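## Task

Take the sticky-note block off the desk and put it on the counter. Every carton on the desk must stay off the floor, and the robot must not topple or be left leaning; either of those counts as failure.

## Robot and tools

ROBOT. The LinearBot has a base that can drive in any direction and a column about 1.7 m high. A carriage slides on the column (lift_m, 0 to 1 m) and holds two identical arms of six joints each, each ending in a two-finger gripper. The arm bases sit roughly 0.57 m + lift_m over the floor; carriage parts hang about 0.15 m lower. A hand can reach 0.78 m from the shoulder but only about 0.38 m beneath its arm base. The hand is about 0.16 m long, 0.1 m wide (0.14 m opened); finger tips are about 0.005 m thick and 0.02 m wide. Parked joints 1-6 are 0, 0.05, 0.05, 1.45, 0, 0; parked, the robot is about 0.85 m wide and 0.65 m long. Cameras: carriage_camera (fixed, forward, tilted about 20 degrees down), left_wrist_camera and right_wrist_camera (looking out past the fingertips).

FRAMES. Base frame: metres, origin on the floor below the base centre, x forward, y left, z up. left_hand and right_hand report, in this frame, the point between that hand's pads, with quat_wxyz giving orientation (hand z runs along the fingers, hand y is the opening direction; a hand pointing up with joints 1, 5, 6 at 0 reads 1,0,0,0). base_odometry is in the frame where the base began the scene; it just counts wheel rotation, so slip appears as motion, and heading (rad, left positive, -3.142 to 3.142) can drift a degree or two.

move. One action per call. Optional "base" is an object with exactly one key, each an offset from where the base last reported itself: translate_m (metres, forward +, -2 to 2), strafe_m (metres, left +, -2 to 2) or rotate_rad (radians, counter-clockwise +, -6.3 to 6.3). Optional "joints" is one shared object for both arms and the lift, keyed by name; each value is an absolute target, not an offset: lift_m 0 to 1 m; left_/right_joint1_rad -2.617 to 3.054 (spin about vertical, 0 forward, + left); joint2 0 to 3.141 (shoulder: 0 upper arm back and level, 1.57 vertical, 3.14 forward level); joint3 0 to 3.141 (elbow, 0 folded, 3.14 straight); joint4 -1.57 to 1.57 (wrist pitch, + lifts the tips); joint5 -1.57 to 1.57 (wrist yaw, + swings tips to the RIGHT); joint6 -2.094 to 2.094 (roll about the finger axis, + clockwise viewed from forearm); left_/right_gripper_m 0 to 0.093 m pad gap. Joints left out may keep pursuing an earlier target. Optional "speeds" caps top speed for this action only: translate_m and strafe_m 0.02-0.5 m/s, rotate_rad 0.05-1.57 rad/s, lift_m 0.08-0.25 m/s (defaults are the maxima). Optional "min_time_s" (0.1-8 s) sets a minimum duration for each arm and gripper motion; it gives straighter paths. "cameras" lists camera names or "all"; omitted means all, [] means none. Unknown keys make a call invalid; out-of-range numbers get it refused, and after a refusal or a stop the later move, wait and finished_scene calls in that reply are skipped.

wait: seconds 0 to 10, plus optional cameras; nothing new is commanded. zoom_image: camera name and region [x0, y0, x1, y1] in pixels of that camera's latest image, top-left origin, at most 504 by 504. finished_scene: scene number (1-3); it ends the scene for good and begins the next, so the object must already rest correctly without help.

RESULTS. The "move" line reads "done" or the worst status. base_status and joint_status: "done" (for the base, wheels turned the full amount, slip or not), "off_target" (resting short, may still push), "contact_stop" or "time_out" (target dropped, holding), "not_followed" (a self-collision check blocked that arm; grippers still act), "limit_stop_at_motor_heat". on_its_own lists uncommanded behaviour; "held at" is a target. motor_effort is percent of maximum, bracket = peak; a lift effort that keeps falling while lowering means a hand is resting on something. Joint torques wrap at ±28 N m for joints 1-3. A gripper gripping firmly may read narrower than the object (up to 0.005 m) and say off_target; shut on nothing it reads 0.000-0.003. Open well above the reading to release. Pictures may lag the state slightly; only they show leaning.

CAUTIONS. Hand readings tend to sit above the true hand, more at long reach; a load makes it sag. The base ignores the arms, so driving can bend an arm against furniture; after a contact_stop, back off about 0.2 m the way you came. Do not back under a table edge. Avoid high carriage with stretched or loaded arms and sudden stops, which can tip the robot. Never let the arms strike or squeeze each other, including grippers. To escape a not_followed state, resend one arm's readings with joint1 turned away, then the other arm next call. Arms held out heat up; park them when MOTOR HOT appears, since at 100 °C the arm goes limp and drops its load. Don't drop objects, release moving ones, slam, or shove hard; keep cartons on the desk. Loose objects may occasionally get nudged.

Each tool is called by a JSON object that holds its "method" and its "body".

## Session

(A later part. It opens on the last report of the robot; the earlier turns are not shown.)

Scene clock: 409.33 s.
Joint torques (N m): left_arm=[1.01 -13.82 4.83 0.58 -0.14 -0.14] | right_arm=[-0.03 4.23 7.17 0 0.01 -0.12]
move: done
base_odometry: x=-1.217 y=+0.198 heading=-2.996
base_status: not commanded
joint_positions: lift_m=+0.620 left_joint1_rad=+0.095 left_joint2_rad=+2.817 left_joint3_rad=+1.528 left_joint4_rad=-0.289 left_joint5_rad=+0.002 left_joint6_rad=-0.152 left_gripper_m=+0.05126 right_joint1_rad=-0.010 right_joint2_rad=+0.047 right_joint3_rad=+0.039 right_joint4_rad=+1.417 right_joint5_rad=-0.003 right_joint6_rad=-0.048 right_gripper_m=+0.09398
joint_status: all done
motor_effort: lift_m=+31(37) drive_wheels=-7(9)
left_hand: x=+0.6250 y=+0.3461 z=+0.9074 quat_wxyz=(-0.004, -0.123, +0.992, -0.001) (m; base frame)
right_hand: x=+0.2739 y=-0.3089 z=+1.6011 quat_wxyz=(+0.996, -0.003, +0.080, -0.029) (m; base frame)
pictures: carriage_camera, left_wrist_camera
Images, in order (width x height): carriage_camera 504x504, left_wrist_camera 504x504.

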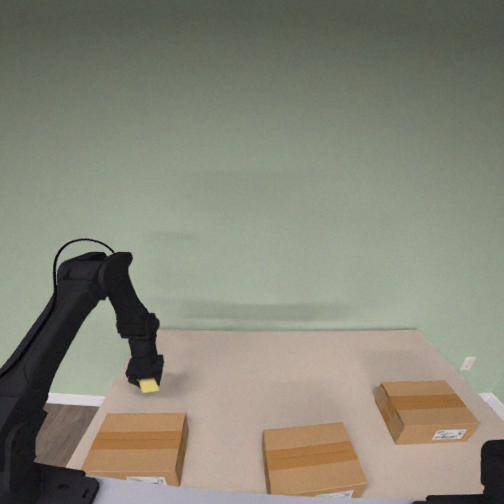

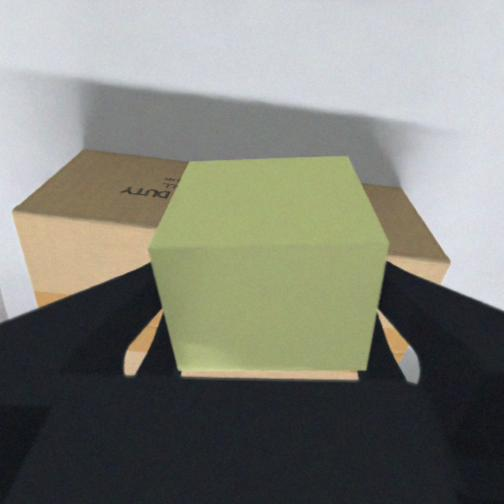

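{"method": "move", "body": {"joints": {"left_joint2_rad": 1.793, "left_joint3_rad": 1.105, "left_joint4_rad": -0.882}, "min_time_s": 3, "cameras": ["left_wrist_camera"]}}

{"method": "move", "body": {"base": {"translate_m": -0.5}, "speeds": {"translate_m": 0.25}, "cameras": []}}

{"method": "move", "body": {"base": {"rotate_rad": 3.146}, "speeds": {"rotate_rad": 0.8}, "cameras": ["carriage_camera", "left_wrist_camera"]}}

Scene clock: 428.27 s.
Joint torques (N m): left_arm=[1.01 -12.64 5.15 0.43 -0.14 -0.14] | right_arm=[-0.06 4.26 7.2 -0.01 0.01 -0.12]
move: done
base_odometry: x=-1.217 y=+0.198 heading=-2.996
base_status: not commanded
joint_positions: lift_m=+0.620 left_joint1_rad=+0.095 left_joint2_rad=+1.822 left_joint3_rad=+1.116 left_joint4_rad=-0.868 left_joint5_rad=+0.002 left_joint6_rad=-0.152 left_gripper_m=+0.05125 right_joint1_rad=-0.010 right_joint2_rad=+0.047 right_joint3_rad=+0.039 right_joint4_rad=+1.417 right_joint5_rad=-0.003 right_joint6_rad=-0.048 right_gripper_m=+0.09398
joint_status: all done
motor_effort: lift_m=+31(31) drive_wheels=+3(5)
left_hand: x=+0.5416 y=+0.3382 z=+1.1846 quat_wxyz=(-0.001, -0.123, +0.992, -0.001) (m; base frame)
right_hand: x=+0.2739 y=-0.3089 z=+1.6011 quat_wxyz=(+0.996, -0.003, +0.080, -0.029) (m; base frame)
pictures: left_wrist_camera
Images, in order (width x height): left_wrist_camera 504x504.

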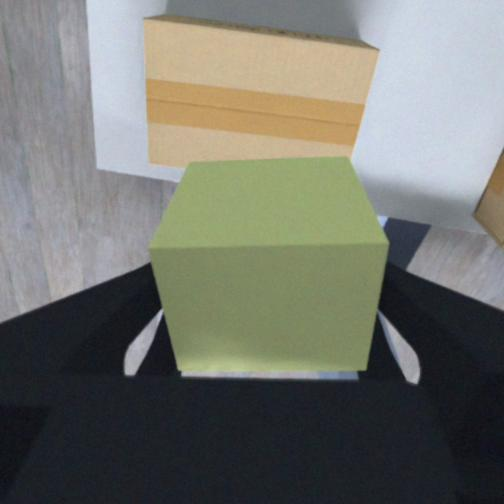

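Scene clock: 431.67 s.
Joint torques (N m): left_arm=[0.8 -12.41 5.12 0.47 -0.15 -0.13] | right_arm=[-0.06 4.22 7.17 -0.01 0.01 -0.11]
move: done
base_odometry: x=-0.723 y=+0.271 heading=-2.996
base_status: done
joint_positions: lift_m=+0.620 left_joint1_rad=+0.098 left_joint2_rad=+1.819 left_joint3_rad=+1.116 left_joint4_rad=-0.876 left_joint5_rad=+0.002 left_joint6_rad=-0.152 left_gripper_m=+0.05125 right_joint1_rad=-0.010 right_joint2_rad=+0.047 right_joint3_rad=+0.039 right_joint4_rad=+1.417 right_joint5_rad=-0.003 right_joint6_rad=-0.048 right_gripper_m=+0.09398
joint_status: not commanded
motor_effort: lift_m=+31(31) drive_wheels=-3(15)
left_hand: x=+0.5399 y=+0.3387 z=+1.1852 quat_wxyz=(-0.004, -0.124, +0.992, -0.001) (m; base frame)
right_hand: x=+0.2740 y=-0.3089 z=+1.6011 quat_wxyz=(+0.996, -0.003, +0.081, -0.029) (m; base frame)
pictures: none
No camera images: "cameras" was empty.

Scene clock: 436.90 s.
Joint torques (N m): left_arm=[0.5 -12.41 5.16 0.48 -0.1 -0.14] | right_arm=[-0.06 4.25 7.19 -0.01 0.01 -0.11]
move: done
base_odometry: x=-0.723 y=+0.270 heading=+0.149
base_status: done
joint_positions: lift_m=+0.620 left_joint1_rad=+0.101 left_joint2_rad=+1.819 left_joint3_rad=+1.116 left_joint4_rad=-0.876 left_joint5_rad=+0.001 left_joint6_rad=-0.152 left_gripper_m=+0.05112 right_joint1_rad=-0.010 right_joint2_rad=+0.047 right_joint3_rad=+0.039 right_joint4_rad=+1.417 right_joint5_rad=-0.003 right_joint6_rad=-0.048 right_gripper_m=+0.09400
joint_status: not commanded
motor_effort: lift_m=+31(31) drive_wheels=+9(15)
left_hand: x=+0.5396 y=+0.3400 z=+1.1852 quat_wxyz=(-0.004, -0.126, +0.992, +0.000) (m; base frame)
right_hand: x=+0.2740 y=-0.3089 z=+1.6011 quat_wxyz=(+0.996, -0.003, +0.081, -0.029) (m; base frame)
pictures: carriage_camera, left_wrist_camera
Images, in order (width x height): carriage_camera 504x504, left_wrist_camera 504x504.

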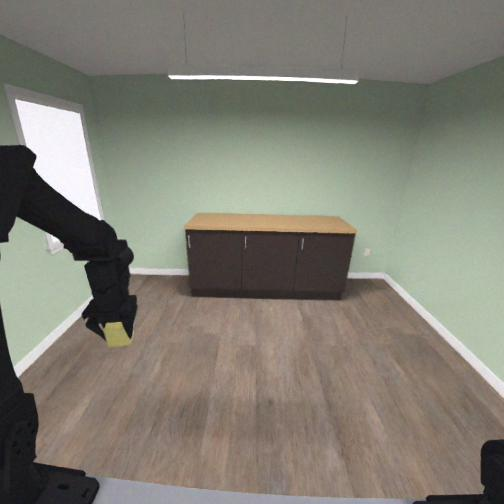

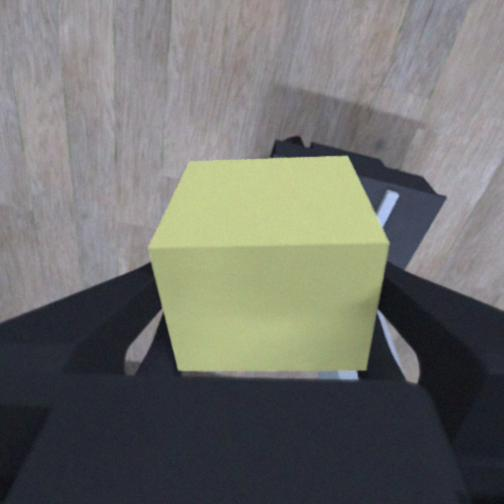

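{"method": "move", "body": {"base": {"translate_m": 1.7}, "speeds": {"translate_m": 0.4}, "cameras": ["carriage_camera"]}}

Scene clock: 447.40 s.
Joint torques (N m): left_arm=[0.54 -12.3 5.14 0.5 -0.14 -0.14] | right_arm=[-0.1 4.23 7.2 -0.02 0.01 -0.12]
move: done
base_odometry: x=+0.958 y=+0.526 heading=+0.151
base_status: done
joint_positions: lift_m=+0.620 left_joint1_rad=+0.101 left_joint2_rad=+1.819 left_joint3_rad=+1.116 left_joint4_rad=-0.879 left_joint5_rad=+0.001 left_joint6_rad=-0.152 left_gripper_m=+0.05112 right_joint1_rad=-0.010 right_joint2_rad=+0.047 right_joint3_rad=+0.039 right_joint4_rad=+1.419 right_joint5_rad=-0.003 right_joint6_rad=-0.048 right_gripper_m=+0.09400
joint_status: not commanded
motor_effort: lift_m=+31(31) drive_wheels=-12(23)
left_hand: x=+0.5390 y=+0.3399 z=+1.1854 quat_wxyz=(-0.006, -0.126, +0.992, +0.000) (m; base frame)
right_hand: x=+0.2736 y=-0.3089 z=+1.6011 quat_wxyz=(+0.996, -0.003, +0.080, -0.029) (m; base frame)
pictures: carriage_camera
Images, in order (width x height): carriage_camera 504x504.

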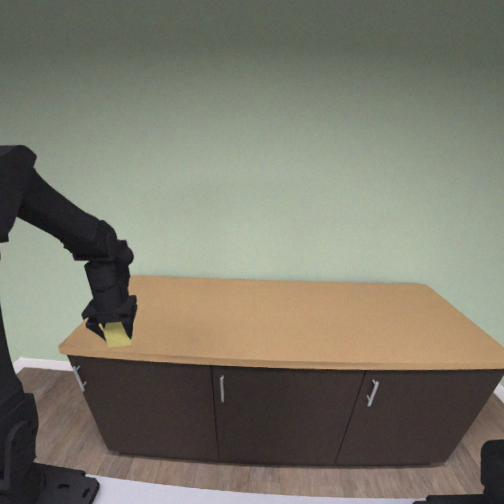

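{"method": "move", "body": {"base": {"translate_m": 0.3}, "speeds": {"translate_m": 0.2}, "cameras": ["carriage_camera", "left_wrist_camera"]}}

{"method": "move", "body": {"joints": {"lift_m": 0.7, "left_joint2_rad": 2.5775, "left_joint3_rad": 1.467, "left_joint4_rad": -0.46}, "min_time_s": 3, "cameras": ["carriage_camera", "left_wrist_camera"]}}

Scene clock: 468.40 s.
Joint torques (N m): left_arm=[0.58 -12.37 5.27 0.53 -0.13 -0.14] | right_arm=[-0.06 4.25 7.2 -0.03 0 -0.12]
move: done
base_odometry: x=+1.254 y=+0.572 heading=+0.152
base_status: done
joint_positions: lift_m=+0.620 left_joint1_rad=+0.101 left_joint2_rad=+1.817 left_joint3_rad=+1.115 left_joint4_rad=-0.881 left_joint5_rad=+0.000 left_joint6_rad=-0.152 left_gripper_m=+0.05112 right_joint1_rad=-0.010 right_joint2_rad=+0.047 right_joint3_rad=+0.039 right_joint4_rad=+1.419 right_joint5_rad=-0.003 right_joint6_rad=-0.048 right_gripper_m=+0.09400
joint_status: not commanded
motor_effort: lift_m=+31(31) drive_wheels=-10(17)
left_hand: x=+0.5384 y=+0.3399 z=+1.1855 quat_wxyz=(-0.006, -0.126, +0.992, +0.000) (m; base frame)
right_hand: x=+0.2736 y=-0.3089 z=+1.6011 quat_wxyz=(+0.996, -0.003, +0.080, -0.029) (m; base frame)
pictures: carriage_camera, left_wrist_camera
Images, in order (width x height): carriage_camera 504x504, left_wrist_camera 504x504.

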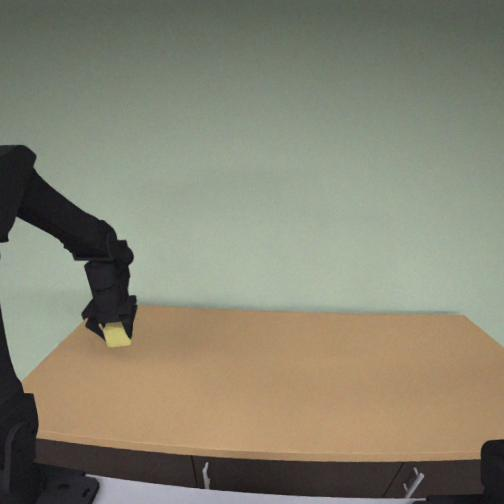

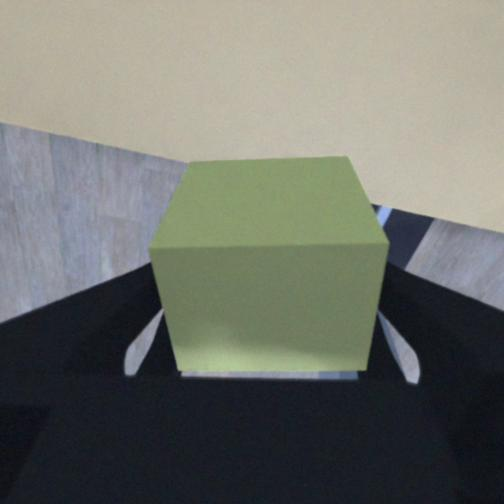

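Scene clock: 471.70 s.
Joint torques (N m): left_arm=[0.53 -13.03 6.56 0.71 -0.13 -0.14] | right_arm=[-0.1 4.25 7.19 -0.04 0.01 -0.11]
move: done
base_odometry: x=+1.254 y=+0.572 heading=+0.152
base_status: not commanded
joint_positions: lift_m=+0.700 left_joint1_rad=+0.101 left_joint2_rad=+2.560 left_joint3_rad=+1.448 left_joint4_rad=-0.473 left_joint5_rad=+0.000 left_joint6_rad=-0.152 left_gripper_m=+0.05112 right_joint1_rad=-0.010 right_joint2_rad=+0.047 right_joint3_rad=+0.039 right_joint4_rad=+1.419 right_joint5_rad=-0.003 right_joint6_rad=-0.048 right_gripper_m=+0.09400
joint_status: all done
motor_effort: lift_m=+31(38) drive_wheels=+7(12)
left_hand: x=+0.6300 y=+0.3492 z=+1.0738 quat_wxyz=(-0.007, -0.126, +0.992, +0.000) (m; base frame)
right_hand: x=+0.2736 y=-0.3089 z=+1.6811 quat_wxyz=(+0.996, -0.003, +0.080, -0.029) (m; base frame)
pictures: carriage_camera, left_wrist_camera
Images, in order (width x height): carriage_camera 504x504, left_wrist_camera 504x504.

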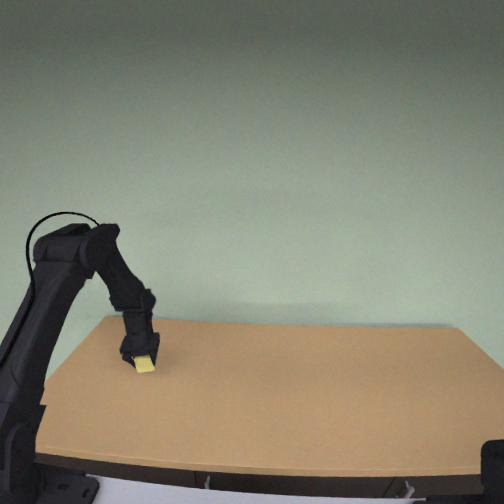

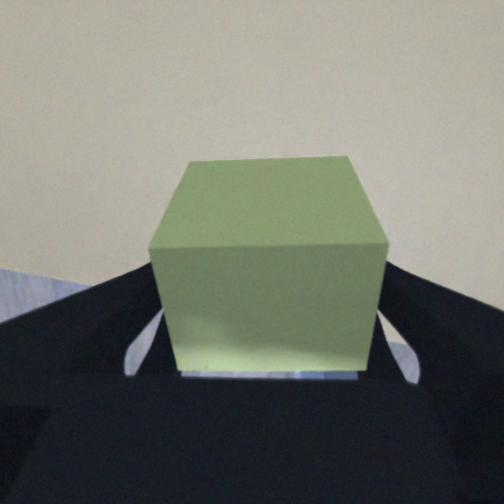

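{"method": "move", "body": {"joints": {"lift_m": 0.61}, "speeds": {"lift_m": 0.1}, "cameras": ["carriage_camera", "left_wrist_camera"]}}

Scene clock: 477.30 s.
Joint torques (N m): left_arm=[0.51 -13.89 5.98 0.6 -0.14 -0.13] | right_arm=[-0.08 4.25 7.17 -0.03 0.01 -0.12]
move: done
base_odometry: x=+1.254 y=+0.572 heading=+0.152
base_status: not commanded
joint_positions: lift_m=+0.610 left_joint1_rad=+0.101 left_joint2_rad=+2.570 left_joint3_rad=+1.453 left_joint4_rad=-0.466 left_joint5_rad=+0.000 left_joint6_rad=-0.152 left_gripper_m=+0.05112 right_joint1_rad=-0.010 right_joint2_rad=+0.047 right_joint3_rad=+0.039 right_joint4_rad=+1.419 right_joint5_rad=-0.003 right_joint6_rad=-0.048 right_gripper_m=+0.09400
joint_status: all done
motor_effort: lift_m=+28(28) drive_wheels=-10(12)
left_hand: x=+0.6311 y=+0.3493 z=+0.9813 quat_wxyz=(-0.006, -0.126, +0.992, +0.000) (m; base frame)
right_hand: x=+0.2736 y=-0.3089 z=+1.5914 quat_wxyz=(+0.996, -0.003, +0.080, -0.029) (m; base frame)
pictures: carriage_camera, left_wrist_camera
Images, in order (width x height): carriage_camera 504x504, left_wrist_camera 504x504.

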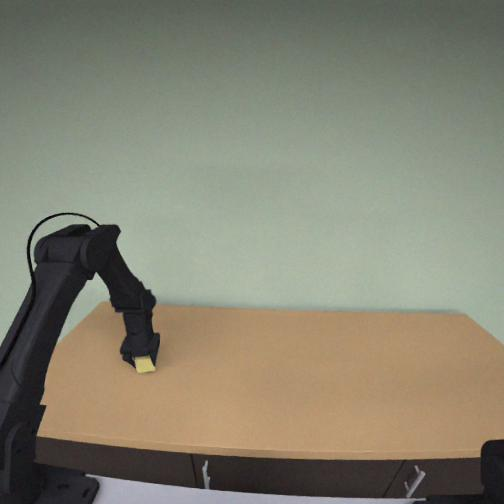

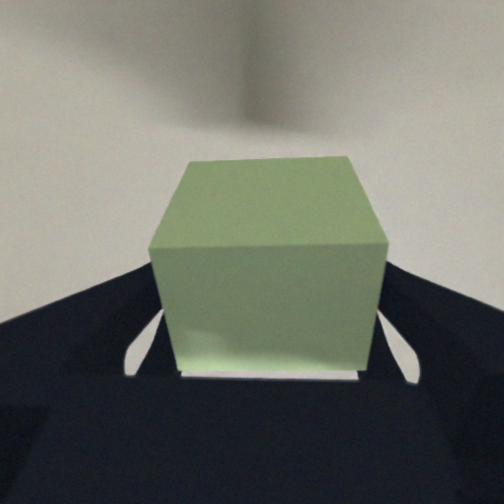

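{"method": "move", "body": {"joints": {"lift_m": 0.585}, "speeds": {"lift_m": 0.08}, "cameras": ["left_wrist_camera"]}}

{"method": "move", "body": {"joints": {"lift_m": 0.565}, "speeds": {"lift_m": 0.08}, "cameras": ["left_wrist_camera"]}}

Scene clock: 481.83 s.
Joint torques (N m): left_arm=[0.51 -14.12 5.86 0.58 -0.14 -0.14] | right_arm=[-0.03 4.3 7.27 -0.04 0.01 -0.12]
move: done
base_odometry: x=+1.254 y=+0.572 heading=+0.152
base_status: not commanded
joint_positions: lift_m=+0.585 left_joint1_rad=+0.101 left_joint2_rad=+2.572 left_joint3_rad=+1.454 left_joint4_rad=-0.464 left_joint5_rad=+0.000 left_joint6_rad=-0.152 left_gripper_m=+0.05112 right_joint1_rad=-0.010 right_joint2_rad=+0.047 right_joint3_rad=+0.039 right_joint4_rad=+1.419 right_joint5_rad=-0.003 right_joint6_rad=-0.048 right_gripper_m=+0.09400
joint_status: all done
motor_effort: lift_m=+28(29) drive_wheels=-10(11)
left_hand: x=+0.6315 y=+0.3493 z=+0.9557 quat_wxyz=(-0.006, -0.126, +0.992, +0.000) (m; base frame)
right_hand: x=+0.2736 y=-0.3089 z=+1.5664 quat_wxyz=(+0.996, -0.003, +0.080, -0.029) (m; base frame)
pictures: left_wrist_camera
Images, in order (width x height): left_wrist_camera 504x504.

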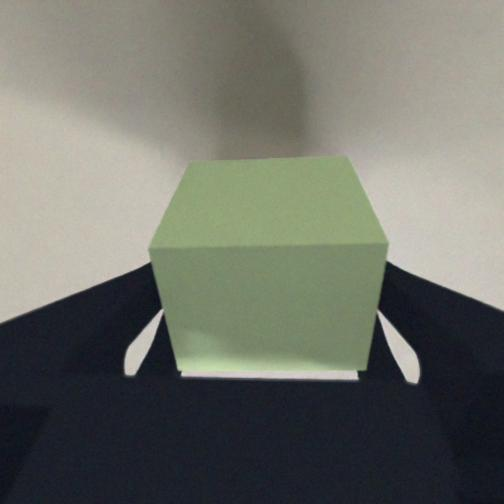

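Scene clock: 482.43 s.
Joint torques (N m): left_arm=[0.51 -14.3 5.67 0.56 -0.13 -0.14] | right_arm=[-0.1 4.23 7.16 -0.02 0.02 -0.11]
move: done
base_odometry: x=+1.254 y=+0.572 heading=+0.152
base_status: not commanded
joint_positions: lift_m=+0.565 left_joint1_rad=+0.101 left_joint2_rad=+2.573 left_joint3_rad=+1.456 left_joint4_rad=-0.462 left_joint5_rad=+0.000 left_joint6_rad=-0.152 left_gripper_m=+0.05112 right_joint1_rad=-0.010 right_joint2_rad=+0.047 right_joint3_rad=+0.039 right_joint4_rad=+1.419 right_joint5_rad=-0.003 right_joint6_rad=-0.048 right_gripper_m=+0.09400
joint_status: all done
motor_effort: lift_m=+28(28) drive_wheels=-10(11)
left_hand: x=+0.6326 y=+0.3494 z=+0.9354 quat_wxyz=(-0.004, -0.126, +0.992, +0.000) (m; base frame)
right_hand: x=+0.2736 y=-0.3089 z=+1.5464 quat_wxyz=(+0.996, -0.003, +0.080, -0.029) (m; base frame)
pictures: left_wrist_camera
Images, in order (width x height): left_wrist_camera 504x504.

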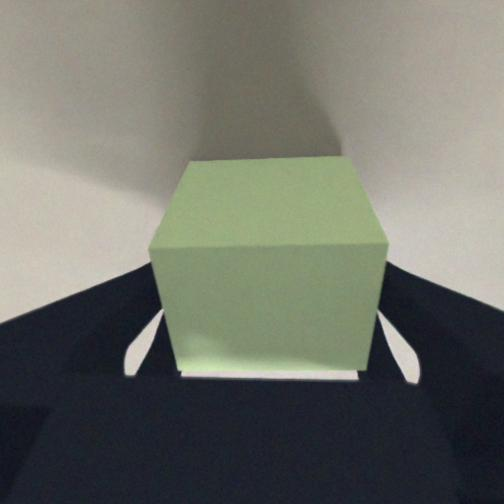

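{"method": "move", "body": {"joints": {"lift_m": 0.553}, "speeds": {"lift_m": 0.08}, "cameras": ["left_wrist_camera"]}}

{"method": "move", "body": {"joints": {"lift_m": 0.543}, "speeds": {"lift_m": 0.08}, "cameras": ["left_wrist_camera"]}}

Scene clock: 486.53 s.
Joint torques (N m): left_arm=[0.51 -12.82 5.18 0.83 -0.14 -0.15] | right_arm=[-0.06 4.25 7.2 -0.02 0.01 -0.12]
move: done
base_odometry: x=+1.254 y=+0.572 heading=+0.152
base_status: not commanded
joint_positions: lift_m=+0.553 left_joint1_rad=+0.101 left_joint2_rad=+2.558 left_joint3_rad=+1.462 left_joint4_rad=-0.483 left_joint5_rad=+0.000 left_joint6_rad=-0.152 left_gripper_m=+0.05112 right_joint1_rad=-0.010 right_joint2_rad=+0.047 right_joint3_rad=+0.039 right_joint4_rad=+1.419 right_joint5_rad=-0.003 right_joint6_rad=-0.048 right_gripper_m=+0.09400
joint_status: all done
motor_effort: lift_m=+26(26) drive_wheels=+6(11)
left_hand: x=+0.6345 y=+0.3496 z=+0.9305 quat_wxyz=(-0.004, -0.126, +0.992, +0.000) (m; base frame)
right_hand: x=+0.2736 y=-0.3089 z=+1.5346 quat_wxyz=(+0.996, -0.003, +0.080, -0.029) (m; base frame)
pictures: left_wrist_camera
Images, in order (width x height): left_wrist_camera 504x504.

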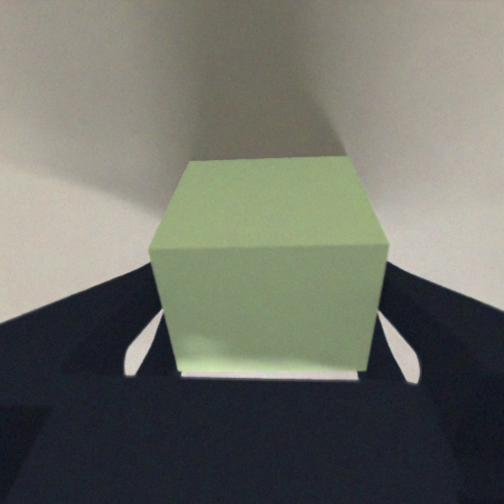

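Scene clock: 487.03 s.
Joint torques (N m): left_arm=[0.61 -10.52 5.05 1.18 -0.12 -0.14] | right_arm=[-0.06 4.29 7.16 -0.03 0.01 -0.12]
move: done
base_odometry: x=+1.254 y=+0.572 heading=+0.152
base_status: not commanded
joint_positions: lift_m=+0.543 left_joint1_rad=+0.101 left_joint2_rad=+2.534 left_joint3_rad=+1.465 left_joint4_rad=-0.514 left_joint5_rad=+0.000 left_joint6_rad=-0.152 left_gripper_m=+0.05112 right_joint1_rad=-0.010 right_joint2_rad=+0.047 right_joint3_rad=+0.039 right_joint4_rad=+1.419 right_joint5_rad=-0.003 right_joint6_rad=-0.048 right_gripper_m=+0.09400
joint_status: all done
motor_effort: lift_m=+24(25) drive_wheels=+7(11)
left_hand: x=+0.6347 y=+0.3497 z=+0.9302 quat_wxyz=(-0.007, -0.126, +0.992, +0.000) (m; base frame)
right_hand: x=+0.2736 y=-0.3089 z=+1.5247 quat_wxyz=(+0.996, -0.003, +0.080, -0.029) (m; base frame)
pictures: left_wrist_camera
Images, in order (width x height): left_wrist_camera 504x504.

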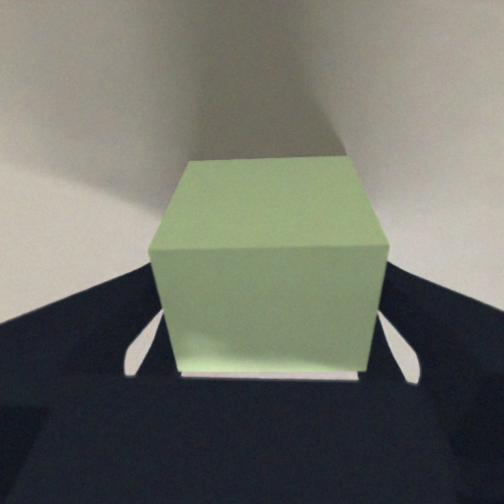

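{"method": "move", "body": {"joints": {"lift_m": 0.555}, "speeds": {"lift_m": 0.08}, "cameras": []}}

{"method": "move", "body": {"joints": {"left_gripper_m": 0.09}, "min_time_s": 2, "cameras": ["left_wrist_camera"]}}

Scene clock: 492.37 s.
Joint torques (N m): left_arm=[0.43 -12.97 4.94 0.73 -0.14 -0.14] | right_arm=[-0.09 4.27 7.16 -0.02 0.01 -0.12]
move: done
base_odometry: x=+1.254 y=+0.572 heading=+0.152
base_status: not commanded
joint_positions: lift_m=+0.555 left_joint1_rad=+0.101 left_joint2_rad=+2.560 left_joint3_rad=+1.465 left_joint4_rad=-0.475 left_joint5_rad=+0.000 left_joint6_rad=-0.152 left_gripper_m=+0.05112 right_joint1_rad=-0.010 right_joint2_rad=+0.047 right_joint3_rad=+0.039 right_joint4_rad=+1.419 right_joint5_rad=-0.003 right_joint6_rad=-0.048 right_gripper_m=+0.09400
joint_status: all done
motor_effort: lift_m=+31(36) drive_wheels=+5(10)
left_hand: x=+0.6371 y=+0.3499 z=+0.9317 quat_wxyz=(+0.001, -0.126, +0.992, +0.000) (m; base frame)
right_hand: x=+0.2736 y=-0.3089 z=+1.5361 quat_wxyz=(+0.996, -0.003, +0.080, -0.029) (m; base frame)
pictures: none
No camera images: "cameras" was empty.

Scene clock: 494.67 s.
Joint torques (N m): left_arm=[0.55 -13.04 5.01 0.72 -0.14 -0.14] | right_arm=[-0.05 4.21 7.2 -0.04 0.01 -0.11]
move: done
base_odometry: x=+1.254 y=+0.572 heading=+0.152
base_status: not commanded
joint_positions: lift_m=+0.555 left_joint1_rad=+0.101 left_joint2_rad=+2.560 left_joint3_rad=+1.465 left_joint4_rad=-0.471 left_joint5_rad=+0.000 left_joint6_rad=-0.152 left_gripper_m=+0.08994 right_joint1_rad=-0.010 right_joint2_rad=+0.047 right_joint3_rad=+0.039 right_joint4_rad=+1.419 right_joint5_rad=-0.003 right_joint6_rad=-0.048 right_gripper_m=+0.09400
joint_status: all done
motor_effort: lift_m=+31(31) drive_wheels=+7(9)
left_hand: x=+0.6380 y=+0.3500 z=+0.9317 quat_wxyz=(+0.002, -0.126, +0.992, +0.000) (m; base frame)
right_hand: x=+0.2736 y=-0.3089 z=+1.5361 quat_wxyz=(+0.996, -0.003, +0.080, -0.029) (m; base frame)
pictures: left_wrist_camera
Images, in order (width x height): left_wrist_camera 504x504.

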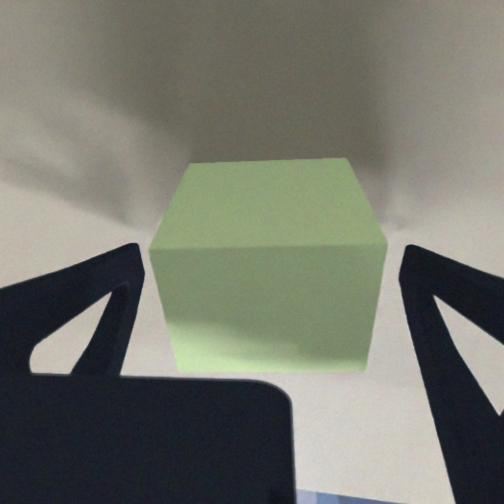

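{"method": "move", "body": {"joints": {"lift_m": 0.72}, "speeds": {"lift_m": 0.1}, "cameras": ["left_wrist_camera", "carriage_camera"]}}

{"method": "move", "body": {"base": {"translate_m": -0.5}, "speeds": {"translate_m": 0.25}, "cameras": ["carriage_camera"]}}

{"method": "move", "body": {"joints": {"left_joint1_rad": 0, "left_joint2_rad": 0.05, "left_joint3_rad": 0.05, "left_joint4_rad": 1.45, "left_joint5_rad": 0, "left_joint6_rad": 0}, "min_time_s": 3, "cameras": ["carriage_camera"]}}

Scene clock: 503.07 s.
Joint torques (N m): left_arm=[0.58 -13.75 4.86 0.67 -0.14 -0.14] | right_arm=[-0.09 4.25 7.17 -0.03 0.01 -0.14]
move: done
base_odometry: x=+1.254 y=+0.572 heading=+0.152
base_status: not commanded
joint_positions: lift_m=+0.720 left_joint1_rad=+0.101 left_joint2_rad=+2.567 left_joint3_rad=+1.465 left_joint4_rad=-0.465 left_joint5_rad=+0.000 left_joint6_rad=-0.152 left_gripper_m=+0.08994 right_joint1_rad=-0.010 right_joint2_rad=+0.047 right_joint3_rad=+0.039 right_joint4_rad=+1.419 right_joint5_rad=-0.003 right_joint6_rad=-0.048 right_gripper_m=+0.09400
joint_status: all done
motor_effort: lift_m=+31(37) drive_wheels=+8(11)
left_hand: x=+0.6376 y=+0.3499 z=+1.0942 quat_wxyz=(+0.002, -0.126, +0.992, +0.000) (m; base frame)
right_hand: x=+0.2736 y=-0.3089 z=+1.7012 quat_wxyz=(+0.996, -0.003, +0.080, -0.029) (m; base frame)
pictures: carriage_camera, left_wrist_camera
Images, in order (width x height): carriage_camera 504x504, left_wrist_camera 504x504.

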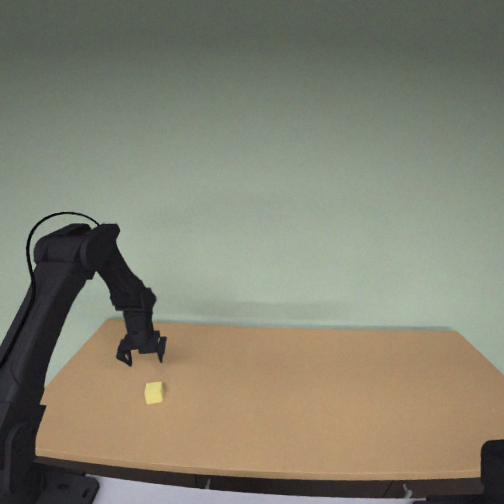

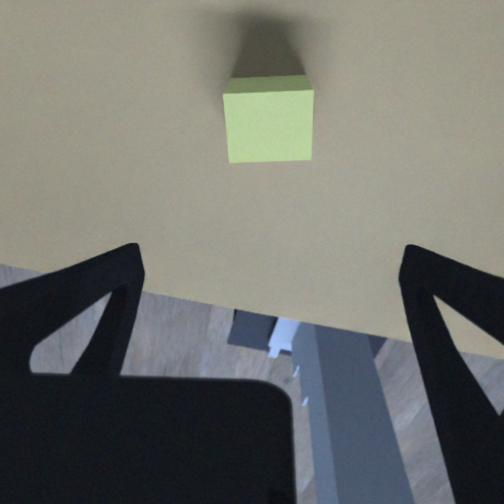

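Scene clock: 506.47 s.
Joint torques (N m): left_arm=[0.79 -13.63 5 0.58 -0.13 -0.14] | right_arm=[-0.09 4.29 7.2 -0.04 0.01 -0.12]
move: done
base_odometry: x=+0.760 y=+0.496 heading=+0.153
base_status: done
joint_positions: lift_m=+0.720 left_joint1_rad=+0.100 left_joint2_rad=+2.567 left_joint3_rad=+1.465 left_joint4_rad=-0.459 left_joint5_rad=+0.000 left_joint6_rad=-0.152 left_gripper_m=+0.08994 right_joint1_rad=-0.010 right_joint2_rad=+0.047 right_joint3_rad=+0.039 right_joint4_rad=+1.419 right_joint5_rad=-0.003 right_joint6_rad=-0.048 right_gripper_m=+0.09400
joint_status: not commanded
motor_effort: lift_m=+31(31) drive_wheels=-8(17)
left_hand: x=+0.6392 y=+0.3498 z=+1.0943 quat_wxyz=(+0.005, -0.126, +0.992, +0.000) (m; base frame)
right_hand: x=+0.2735 y=-0.3089 z=+1.7012 quat_wxyz=(+0.996, -0.003, +0.080, -0.029) (m; base frame)
pictures: carriage_camera
Images, in order (width x height): carriage_camera 504x504.

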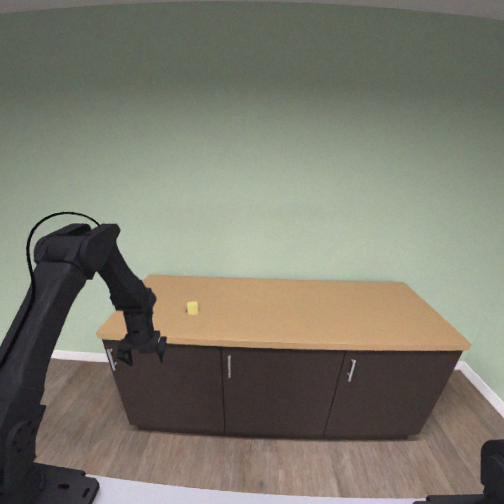

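Scene clock: 509.80 s.
Joint torques (N m): left_arm=[0.18 3.34 4.7 -0.01 -0.13 0.07] | right_arm=[-0.09 4.25 7.2 -0.02 0 -0.12]
move: done
base_odometry: x=+0.760 y=+0.496 heading=+0.153
base_status: not commanded
joint_positions: lift_m=+0.720 left_joint1_rad=+0.006 left_joint2_rad=+0.060 left_joint3_rad=+0.063 left_joint4_rad=+1.435 left_joint5_rad=+0.000 left_joint6_rad=-0.009 left_gripper_m=+0.08994 right_joint1_rad=-0.010 right_joint2_rad=+0.047 right_joint3_rad=+0.039 right_joint4_rad=+1.419 right_joint5_rad=-0.003 right_joint6_rad=-0.048 right_gripper_m=+0.09400
joint_status: all done
motor_effort: lift_m=+31(31) drive_wheels=-10(11)
left_hand: x=+0.2666 y=+0.3091 z=+1.7083 quat_wxyz=(+0.998, +0.000, +0.066, -0.002) (m; base frame)
right_hand: x=+0.2735 y=-0.3089 z=+1.7012 quat_wxyz=(+0.996, -0.003, +0.080, -0.029) (m; base frame)
pictures: carriage_camera
Images, in order (width x height): carriage_camera 504x504.

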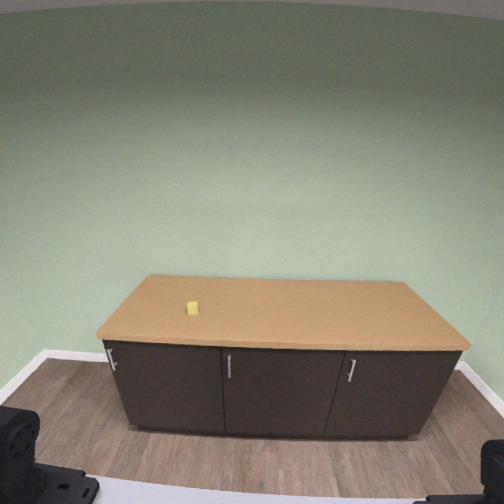

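{"method": "finished_scene", "body": {"scene": 1}}

The scene is finished: the task was done.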